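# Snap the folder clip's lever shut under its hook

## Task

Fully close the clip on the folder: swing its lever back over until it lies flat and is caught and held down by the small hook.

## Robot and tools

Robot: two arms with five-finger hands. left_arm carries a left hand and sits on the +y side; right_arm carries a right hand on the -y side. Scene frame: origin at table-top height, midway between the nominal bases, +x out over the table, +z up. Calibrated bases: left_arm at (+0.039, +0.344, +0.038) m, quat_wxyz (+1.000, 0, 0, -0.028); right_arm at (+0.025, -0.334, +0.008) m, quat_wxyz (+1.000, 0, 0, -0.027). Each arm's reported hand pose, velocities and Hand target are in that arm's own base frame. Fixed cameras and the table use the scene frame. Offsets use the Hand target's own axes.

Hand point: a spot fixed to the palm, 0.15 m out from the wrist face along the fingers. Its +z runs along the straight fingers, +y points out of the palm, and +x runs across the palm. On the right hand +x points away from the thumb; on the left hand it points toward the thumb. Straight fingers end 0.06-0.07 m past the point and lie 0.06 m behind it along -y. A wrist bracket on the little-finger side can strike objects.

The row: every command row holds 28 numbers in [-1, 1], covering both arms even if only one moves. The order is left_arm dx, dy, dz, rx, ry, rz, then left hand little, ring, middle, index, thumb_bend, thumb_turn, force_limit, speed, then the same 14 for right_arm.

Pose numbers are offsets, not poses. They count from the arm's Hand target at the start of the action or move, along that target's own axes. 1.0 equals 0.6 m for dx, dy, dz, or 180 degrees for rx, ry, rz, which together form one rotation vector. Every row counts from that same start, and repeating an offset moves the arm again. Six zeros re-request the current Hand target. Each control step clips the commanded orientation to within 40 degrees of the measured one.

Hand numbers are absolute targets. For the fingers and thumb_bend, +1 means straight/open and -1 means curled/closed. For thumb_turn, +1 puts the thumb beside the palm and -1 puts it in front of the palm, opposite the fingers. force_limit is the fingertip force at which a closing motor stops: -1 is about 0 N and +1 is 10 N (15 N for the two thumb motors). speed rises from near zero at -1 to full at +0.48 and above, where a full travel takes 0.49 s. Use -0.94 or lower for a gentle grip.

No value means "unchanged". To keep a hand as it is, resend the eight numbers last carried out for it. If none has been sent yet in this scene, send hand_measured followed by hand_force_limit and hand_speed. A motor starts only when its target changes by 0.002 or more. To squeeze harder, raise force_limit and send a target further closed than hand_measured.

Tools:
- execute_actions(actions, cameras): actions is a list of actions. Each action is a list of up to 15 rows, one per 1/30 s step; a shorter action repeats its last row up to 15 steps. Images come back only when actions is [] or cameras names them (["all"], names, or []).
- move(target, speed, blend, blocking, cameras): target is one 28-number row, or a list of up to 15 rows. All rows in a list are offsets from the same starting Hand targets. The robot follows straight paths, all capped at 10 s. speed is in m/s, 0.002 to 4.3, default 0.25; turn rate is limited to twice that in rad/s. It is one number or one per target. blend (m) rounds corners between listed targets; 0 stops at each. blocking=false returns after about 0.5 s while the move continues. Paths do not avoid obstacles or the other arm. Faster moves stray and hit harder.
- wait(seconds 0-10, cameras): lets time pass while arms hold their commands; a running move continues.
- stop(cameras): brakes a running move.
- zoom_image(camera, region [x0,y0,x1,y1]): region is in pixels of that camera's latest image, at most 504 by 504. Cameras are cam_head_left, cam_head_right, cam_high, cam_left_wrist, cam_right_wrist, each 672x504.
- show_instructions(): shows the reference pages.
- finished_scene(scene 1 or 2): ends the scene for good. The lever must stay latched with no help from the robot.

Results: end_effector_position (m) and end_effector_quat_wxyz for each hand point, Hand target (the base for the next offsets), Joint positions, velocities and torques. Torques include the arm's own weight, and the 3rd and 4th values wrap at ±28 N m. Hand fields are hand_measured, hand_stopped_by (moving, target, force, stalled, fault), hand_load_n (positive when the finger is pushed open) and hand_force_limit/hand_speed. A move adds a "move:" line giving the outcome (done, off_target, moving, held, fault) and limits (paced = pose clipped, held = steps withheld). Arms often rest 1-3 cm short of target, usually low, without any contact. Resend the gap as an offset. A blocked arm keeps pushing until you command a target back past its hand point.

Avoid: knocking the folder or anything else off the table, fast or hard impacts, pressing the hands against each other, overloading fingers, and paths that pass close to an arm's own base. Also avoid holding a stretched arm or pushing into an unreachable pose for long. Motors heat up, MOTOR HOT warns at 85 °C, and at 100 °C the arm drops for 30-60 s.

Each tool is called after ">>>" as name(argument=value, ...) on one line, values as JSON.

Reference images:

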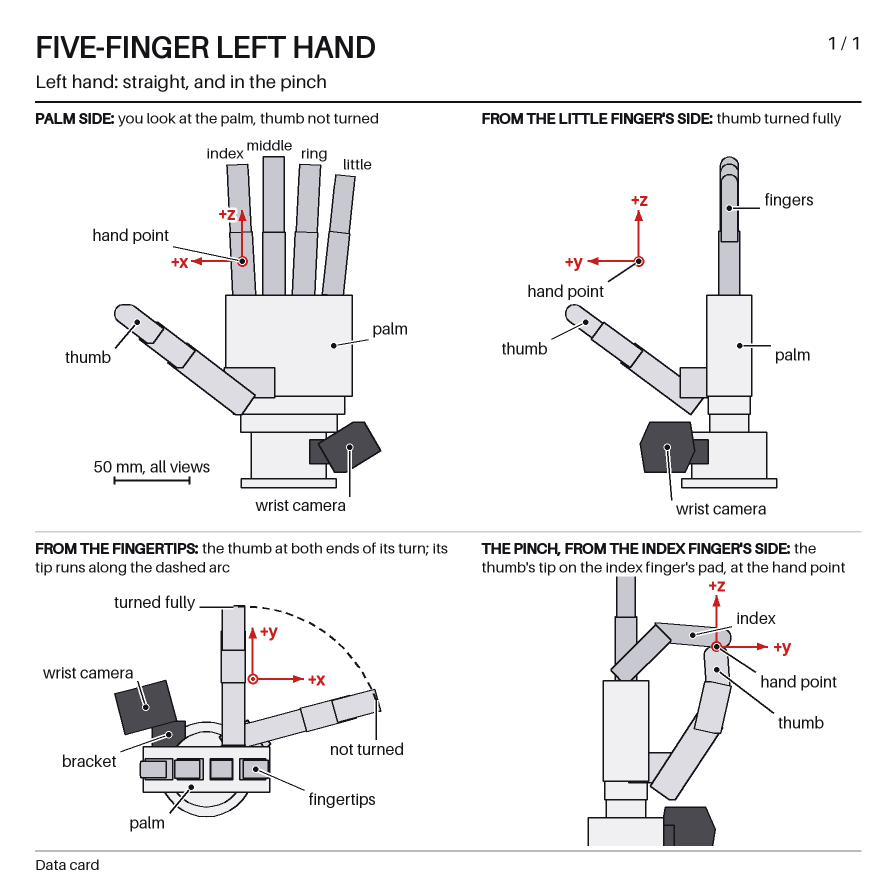

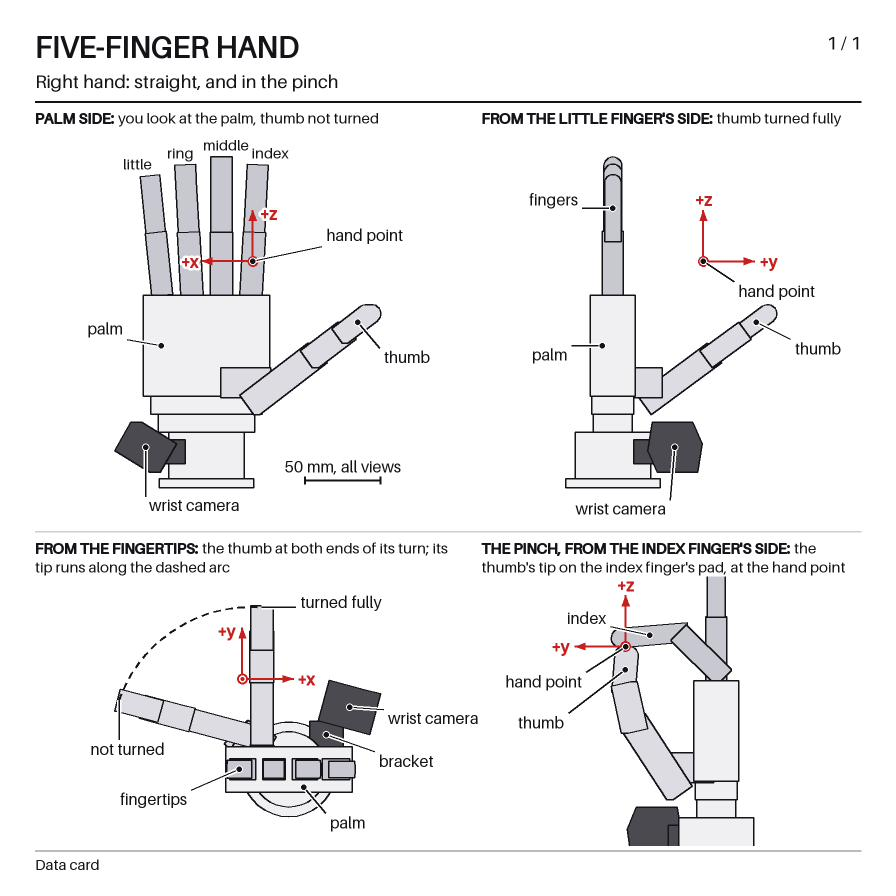

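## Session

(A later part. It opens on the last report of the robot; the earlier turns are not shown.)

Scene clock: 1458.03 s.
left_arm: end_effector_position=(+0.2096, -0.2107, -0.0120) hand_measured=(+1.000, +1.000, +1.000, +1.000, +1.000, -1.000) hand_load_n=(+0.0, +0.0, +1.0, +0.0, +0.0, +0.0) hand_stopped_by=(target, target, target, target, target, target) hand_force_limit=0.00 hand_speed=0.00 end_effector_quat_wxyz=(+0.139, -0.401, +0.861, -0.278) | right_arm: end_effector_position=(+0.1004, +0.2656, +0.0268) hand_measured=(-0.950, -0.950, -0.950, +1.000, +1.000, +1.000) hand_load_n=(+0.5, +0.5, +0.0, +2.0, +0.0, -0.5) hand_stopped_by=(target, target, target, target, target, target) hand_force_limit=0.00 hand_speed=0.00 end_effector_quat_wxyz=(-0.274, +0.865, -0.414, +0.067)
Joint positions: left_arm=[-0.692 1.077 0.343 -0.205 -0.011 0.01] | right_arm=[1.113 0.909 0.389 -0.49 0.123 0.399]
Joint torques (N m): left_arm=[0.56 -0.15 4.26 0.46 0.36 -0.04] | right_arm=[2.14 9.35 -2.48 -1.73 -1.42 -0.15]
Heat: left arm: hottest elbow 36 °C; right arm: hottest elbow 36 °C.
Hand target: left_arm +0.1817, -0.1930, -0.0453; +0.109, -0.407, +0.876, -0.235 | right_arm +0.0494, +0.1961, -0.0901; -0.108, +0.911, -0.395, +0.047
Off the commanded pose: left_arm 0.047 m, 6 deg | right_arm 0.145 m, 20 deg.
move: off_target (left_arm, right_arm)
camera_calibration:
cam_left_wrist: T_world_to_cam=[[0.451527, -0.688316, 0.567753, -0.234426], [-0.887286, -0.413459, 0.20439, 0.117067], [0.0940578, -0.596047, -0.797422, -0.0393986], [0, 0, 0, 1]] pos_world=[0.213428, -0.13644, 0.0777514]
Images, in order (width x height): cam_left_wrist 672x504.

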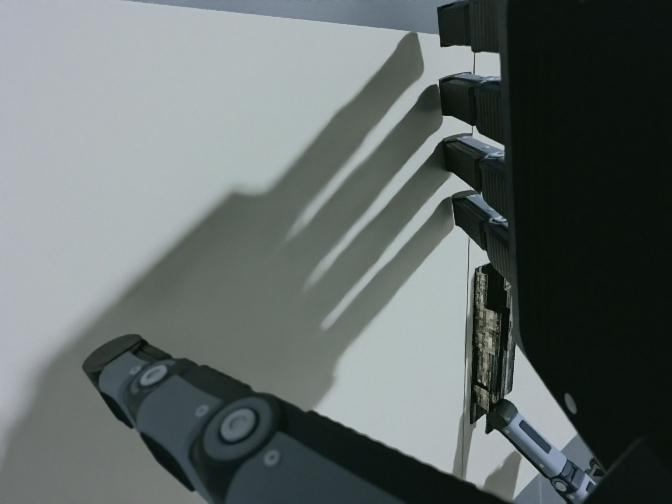

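>>> move(target=[[0,0,0,0,0,0,1,1,1,1,1,-1,0,0,-0.0275,-0.1822,-0.1565,0.1,0,0,-0.95,-0.95,-0.95,1,1,1,0,0],[0,0,0,0,0,0,1,1,1,1,1,-1,0,0,-0.0227,-0.2048,-0.3275,0.1,0,0,-0.95,-0.95,-0.95,1,1,1,0,0]], speed=0.12, blend=0.02, cameras=["cam_left_wrist","cam_right_wrist","cam_head_left","cam_high"])

>>> zoom_image(camera="cam_left_wrist", region=[450, 330, 550, 430])

Scene clock: 1476.17 s.
left_arm: end_effector_position=(+0.2082, -0.2125, -0.0118) hand_measured=(+1.000, +1.000, +1.000, +1.000, +1.000, -1.000) hand_load_n=(+0.0, +0.0, +0.5, +0.0, +0.0, +0.0) hand_stopped_by=(target, target, target, target, target, target) hand_force_limit=0.00 hand_speed=0.00 end_effector_quat_wxyz=(+0.134, -0.400, +0.862, -0.281) | right_arm: end_effector_position=(+0.0886, +0.2397, +0.1001) hand_measured=(-0.950, -0.950, -0.950, +1.000, +1.000, +1.000) hand_load_n=(+0.0, +0.0, +0.0, +0.0, +0.0, +0.0) hand_stopped_by=(target, target, target, target, target, target) hand_force_limit=0.00 hand_speed=0.00 end_effector_quat_wxyz=(-0.220, +0.887, -0.391, +0.108)
Joint positions: left_arm=[-0.692 1.078 0.343 -0.203 0 0.01] | right_arm=[1.192 0.789 0.578 -0.916 0.226 0.399]
Joint torques (N m): left_arm=[0.44 -0.26 4.26 0.36 -0.05 -0.04] | right_arm=[1.61 -1.61 13.18 0.49 0.42 0.03]
Heat: left arm: hottest elbow 36 °C; right arm: hottest elbow 36 °C.
Hand target: left_arm +0.1817, -0.1931, -0.0453; +0.109, -0.407, +0.876, -0.235 | right_arm +0.0935, +0.2562, +0.1297; -0.249, +0.883, -0.382, +0.108
Off the commanded pose: left_arm 0.047 m, 6 deg | right_arm 0.034 m, 4 deg.
move: off_target (left_arm, right_arm)
camera_calibration:
cam_left_wrist: T_world_to_cam=[[0.45018, -0.686744, 0.570719, -0.234568], [-0.88883, -0.405872, 0.21272, 0.117038], [0.0855548, -0.603034, -0.793114, -0.0398885], [0, 0, 0, 1]] pos_world=[0.213038, -0.13764, 0.0773398]
cam_right_wrist: T_world_to_cam=[[-0.417948, -0.78459, -0.45797, 0.270062], [-0.885679, 0.23969, 0.397646, -0.0338141], [-0.202218, 0.57181, -0.795073, 0.0743528], [0, 0, 0, 1]] pos_world=[0.0979591, 0.177477, 0.196242]
Images, in order (width x height): cam_head_left 672x504, cam_high 672x504, cam_left_wrist 672x504, cam_right_wrist 672x504.

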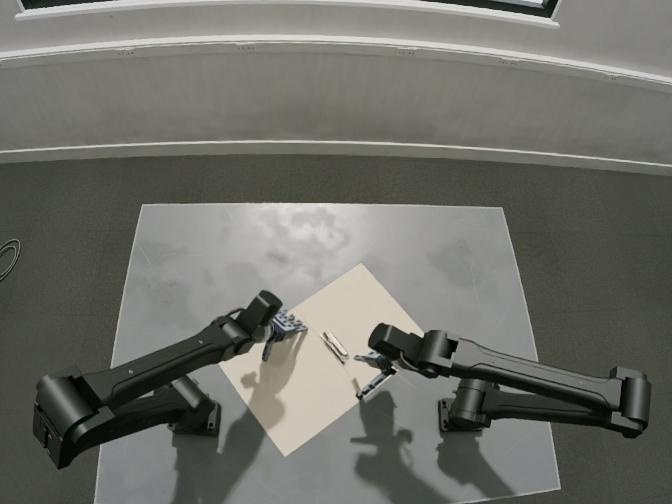

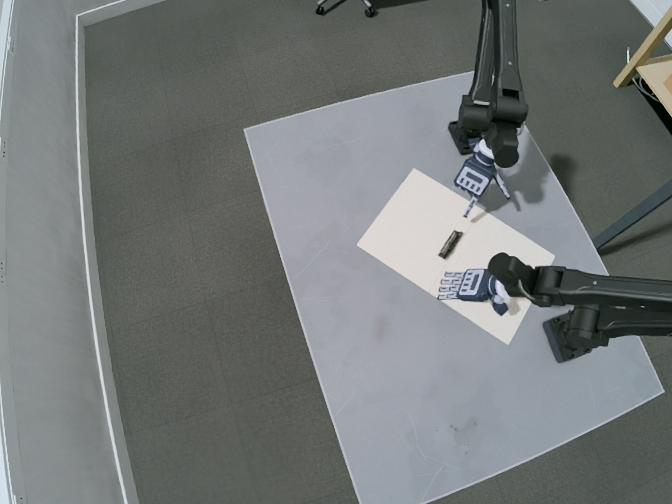

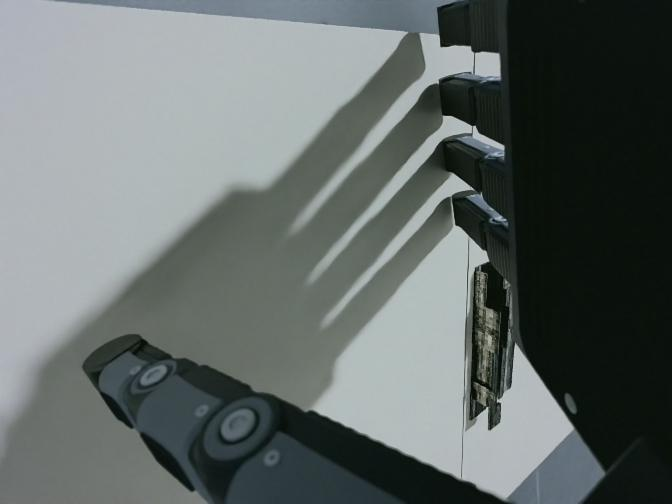

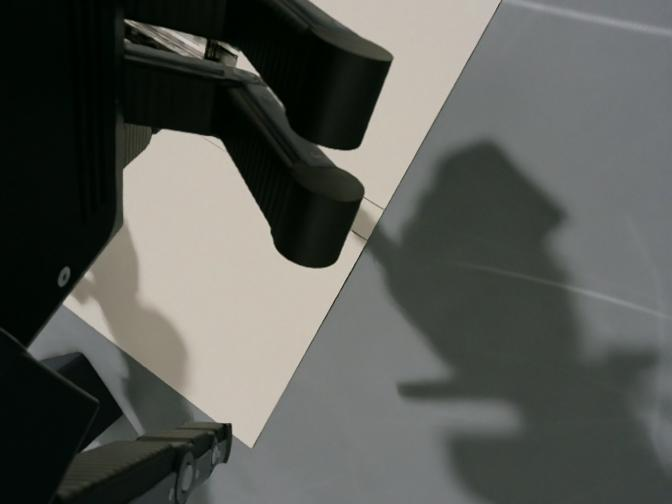

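Scaled by 5.040 from the camera's 672x504 image, which has a finer 960x720 frame.

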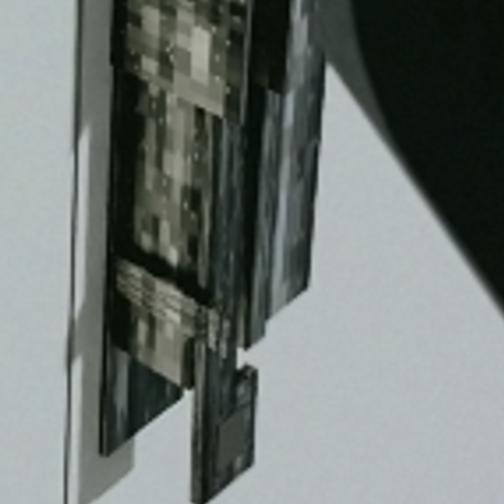

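>>> zoom_image(camera="cam_head_left", region=[290, 310, 380, 380])

>>> zoom_image(camera="cam_high", region=[410, 210, 500, 280])

Scaled by 5.600 from the camera's 672x504 image, which has a finer 960x720 frame.

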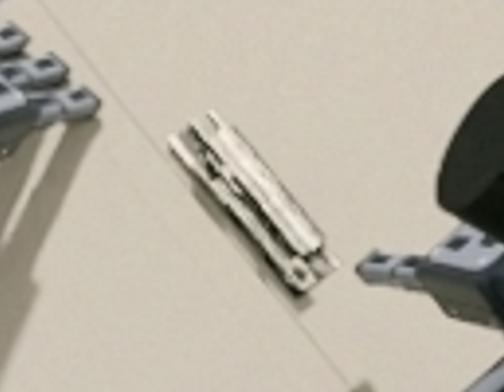

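Scaled by 5.600 from the camera's 672x504 image, which has a finer 960x720 frame.

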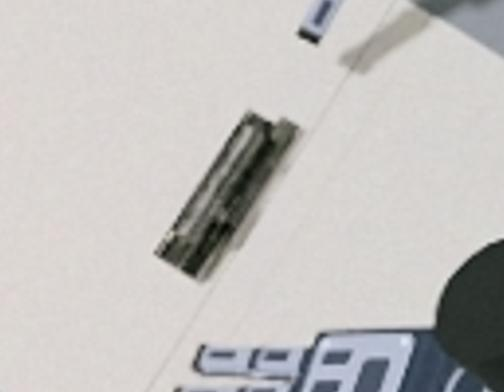

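>>> move(target=[[-0.004,-0.0755,-0.024,0,0,0,1,1,1,1,1,-1,0,0,0,0,0,0,0,0,-0.95,-0.95,-0.95,1,1,1,0,0],[-0.004,-0.176,-0.2065,0,0,0,1,1,1,1,1,-1,0,0,0,0,0,0,0,0,-0.95,-0.95,-0.95,1,1,1,0,0]], speed=0.12, blend=0.02, cameras=["cam_left_wrist","cam_head_left"])

>>> zoom_image(camera="cam_left_wrist", region=[370, 270, 470, 400])

Scene clock: 1495.40 s.
left_arm: end_effector_position=(+0.1911, -0.1993, +0.0884) hand_measured=(+1.000, +1.000, +1.000, +1.000, +1.000, -1.000) hand_load_n=(+0.0, +0.0, +0.0, +0.0, +0.0, +0.0) hand_stopped_by=(target, target, target, target, target, target) hand_force_limit=0.00 hand_speed=0.00 end_effector_quat_wxyz=(+0.099, -0.409, +0.882, -0.214) | right_arm: end_effector_position=(+0.0886, +0.2396, +0.1000) hand_measured=(-0.950, -0.950, -0.950, +1.000, +1.000, +1.000) hand_load_n=(+0.0, +0.0, +0.0, +0.0, +0.0, +0.0) hand_stopped_by=(target, target, target, target, target, target) hand_force_limit=0.00 hand_speed=0.00 end_effector_quat_wxyz=(-0.219, +0.888, -0.391, +0.108)
Joint positions: left_arm=[-0.692 0.905 0.597 -0.787 0.005 0.01] | right_arm=[1.192 0.789 0.578 -0.916 0.226 0.399]
Joint torques (N m): left_arm=[1.08 -3.72 14.91 0.36 -0.05 0.03] | right_arm=[1.67 -1.32 13.27 0.39 0.43 0.01]
Heat: left arm: hottest elbow 36 °C; right arm: hottest elbow 41 °C.
Hand target: left_arm +0.2057, -0.2102, +0.1149; +0.109, -0.407, +0.876, -0.235 | right_arm +0.0936, +0.2562, +0.1297; -0.249, +0.883, -0.382, +0.108
Off the commanded pose: left_arm 0.032 m, 3 deg | right_arm 0.034 m, 4 deg.
move: off_target (left_arm, right_arm)
camera_calibration:
cam_left_wrist: T_world_to_cam=[[0.511371, -0.737504, 0.44112, -0.285307], [-0.859175, -0.428111, 0.280249, 0.0696292], [-0.0178364, -0.52231, -0.852569, 0.0901628], [0, 0, 0, 1]] pos_world=[0.207329, -0.133513, 0.183211]
Images, in order (width x height): cam_head_left 672x504, cam_left_wrist 672x504.

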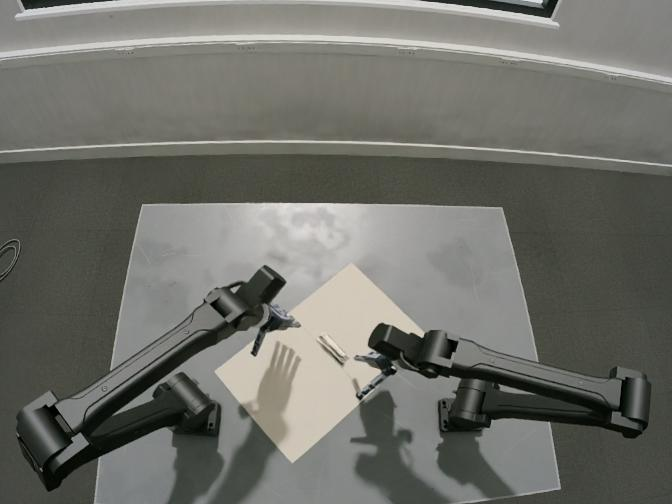

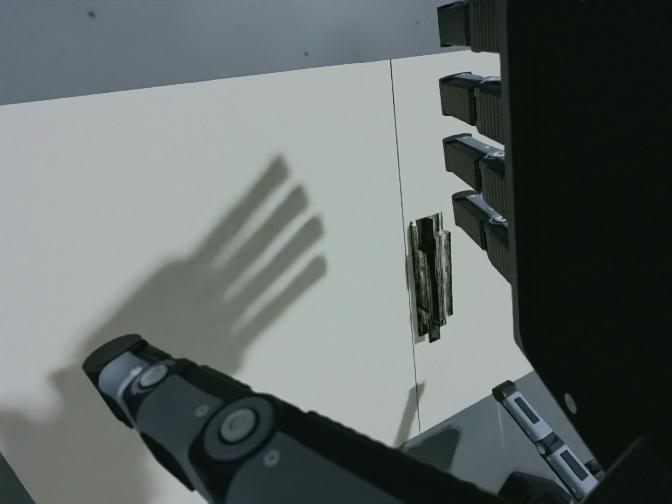

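Scaled by 3.877 from the camera's 672x504 image, which has a finer 960x720 frame.

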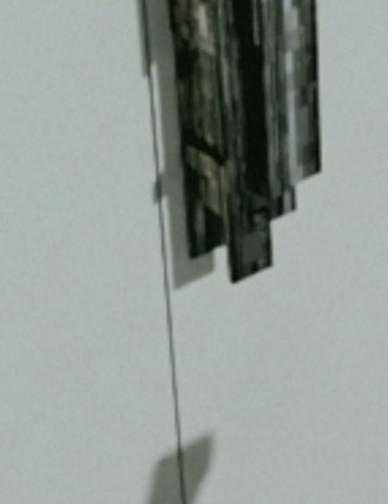

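>>> finished_scene(scene=1)

The scene is finished: the task was done.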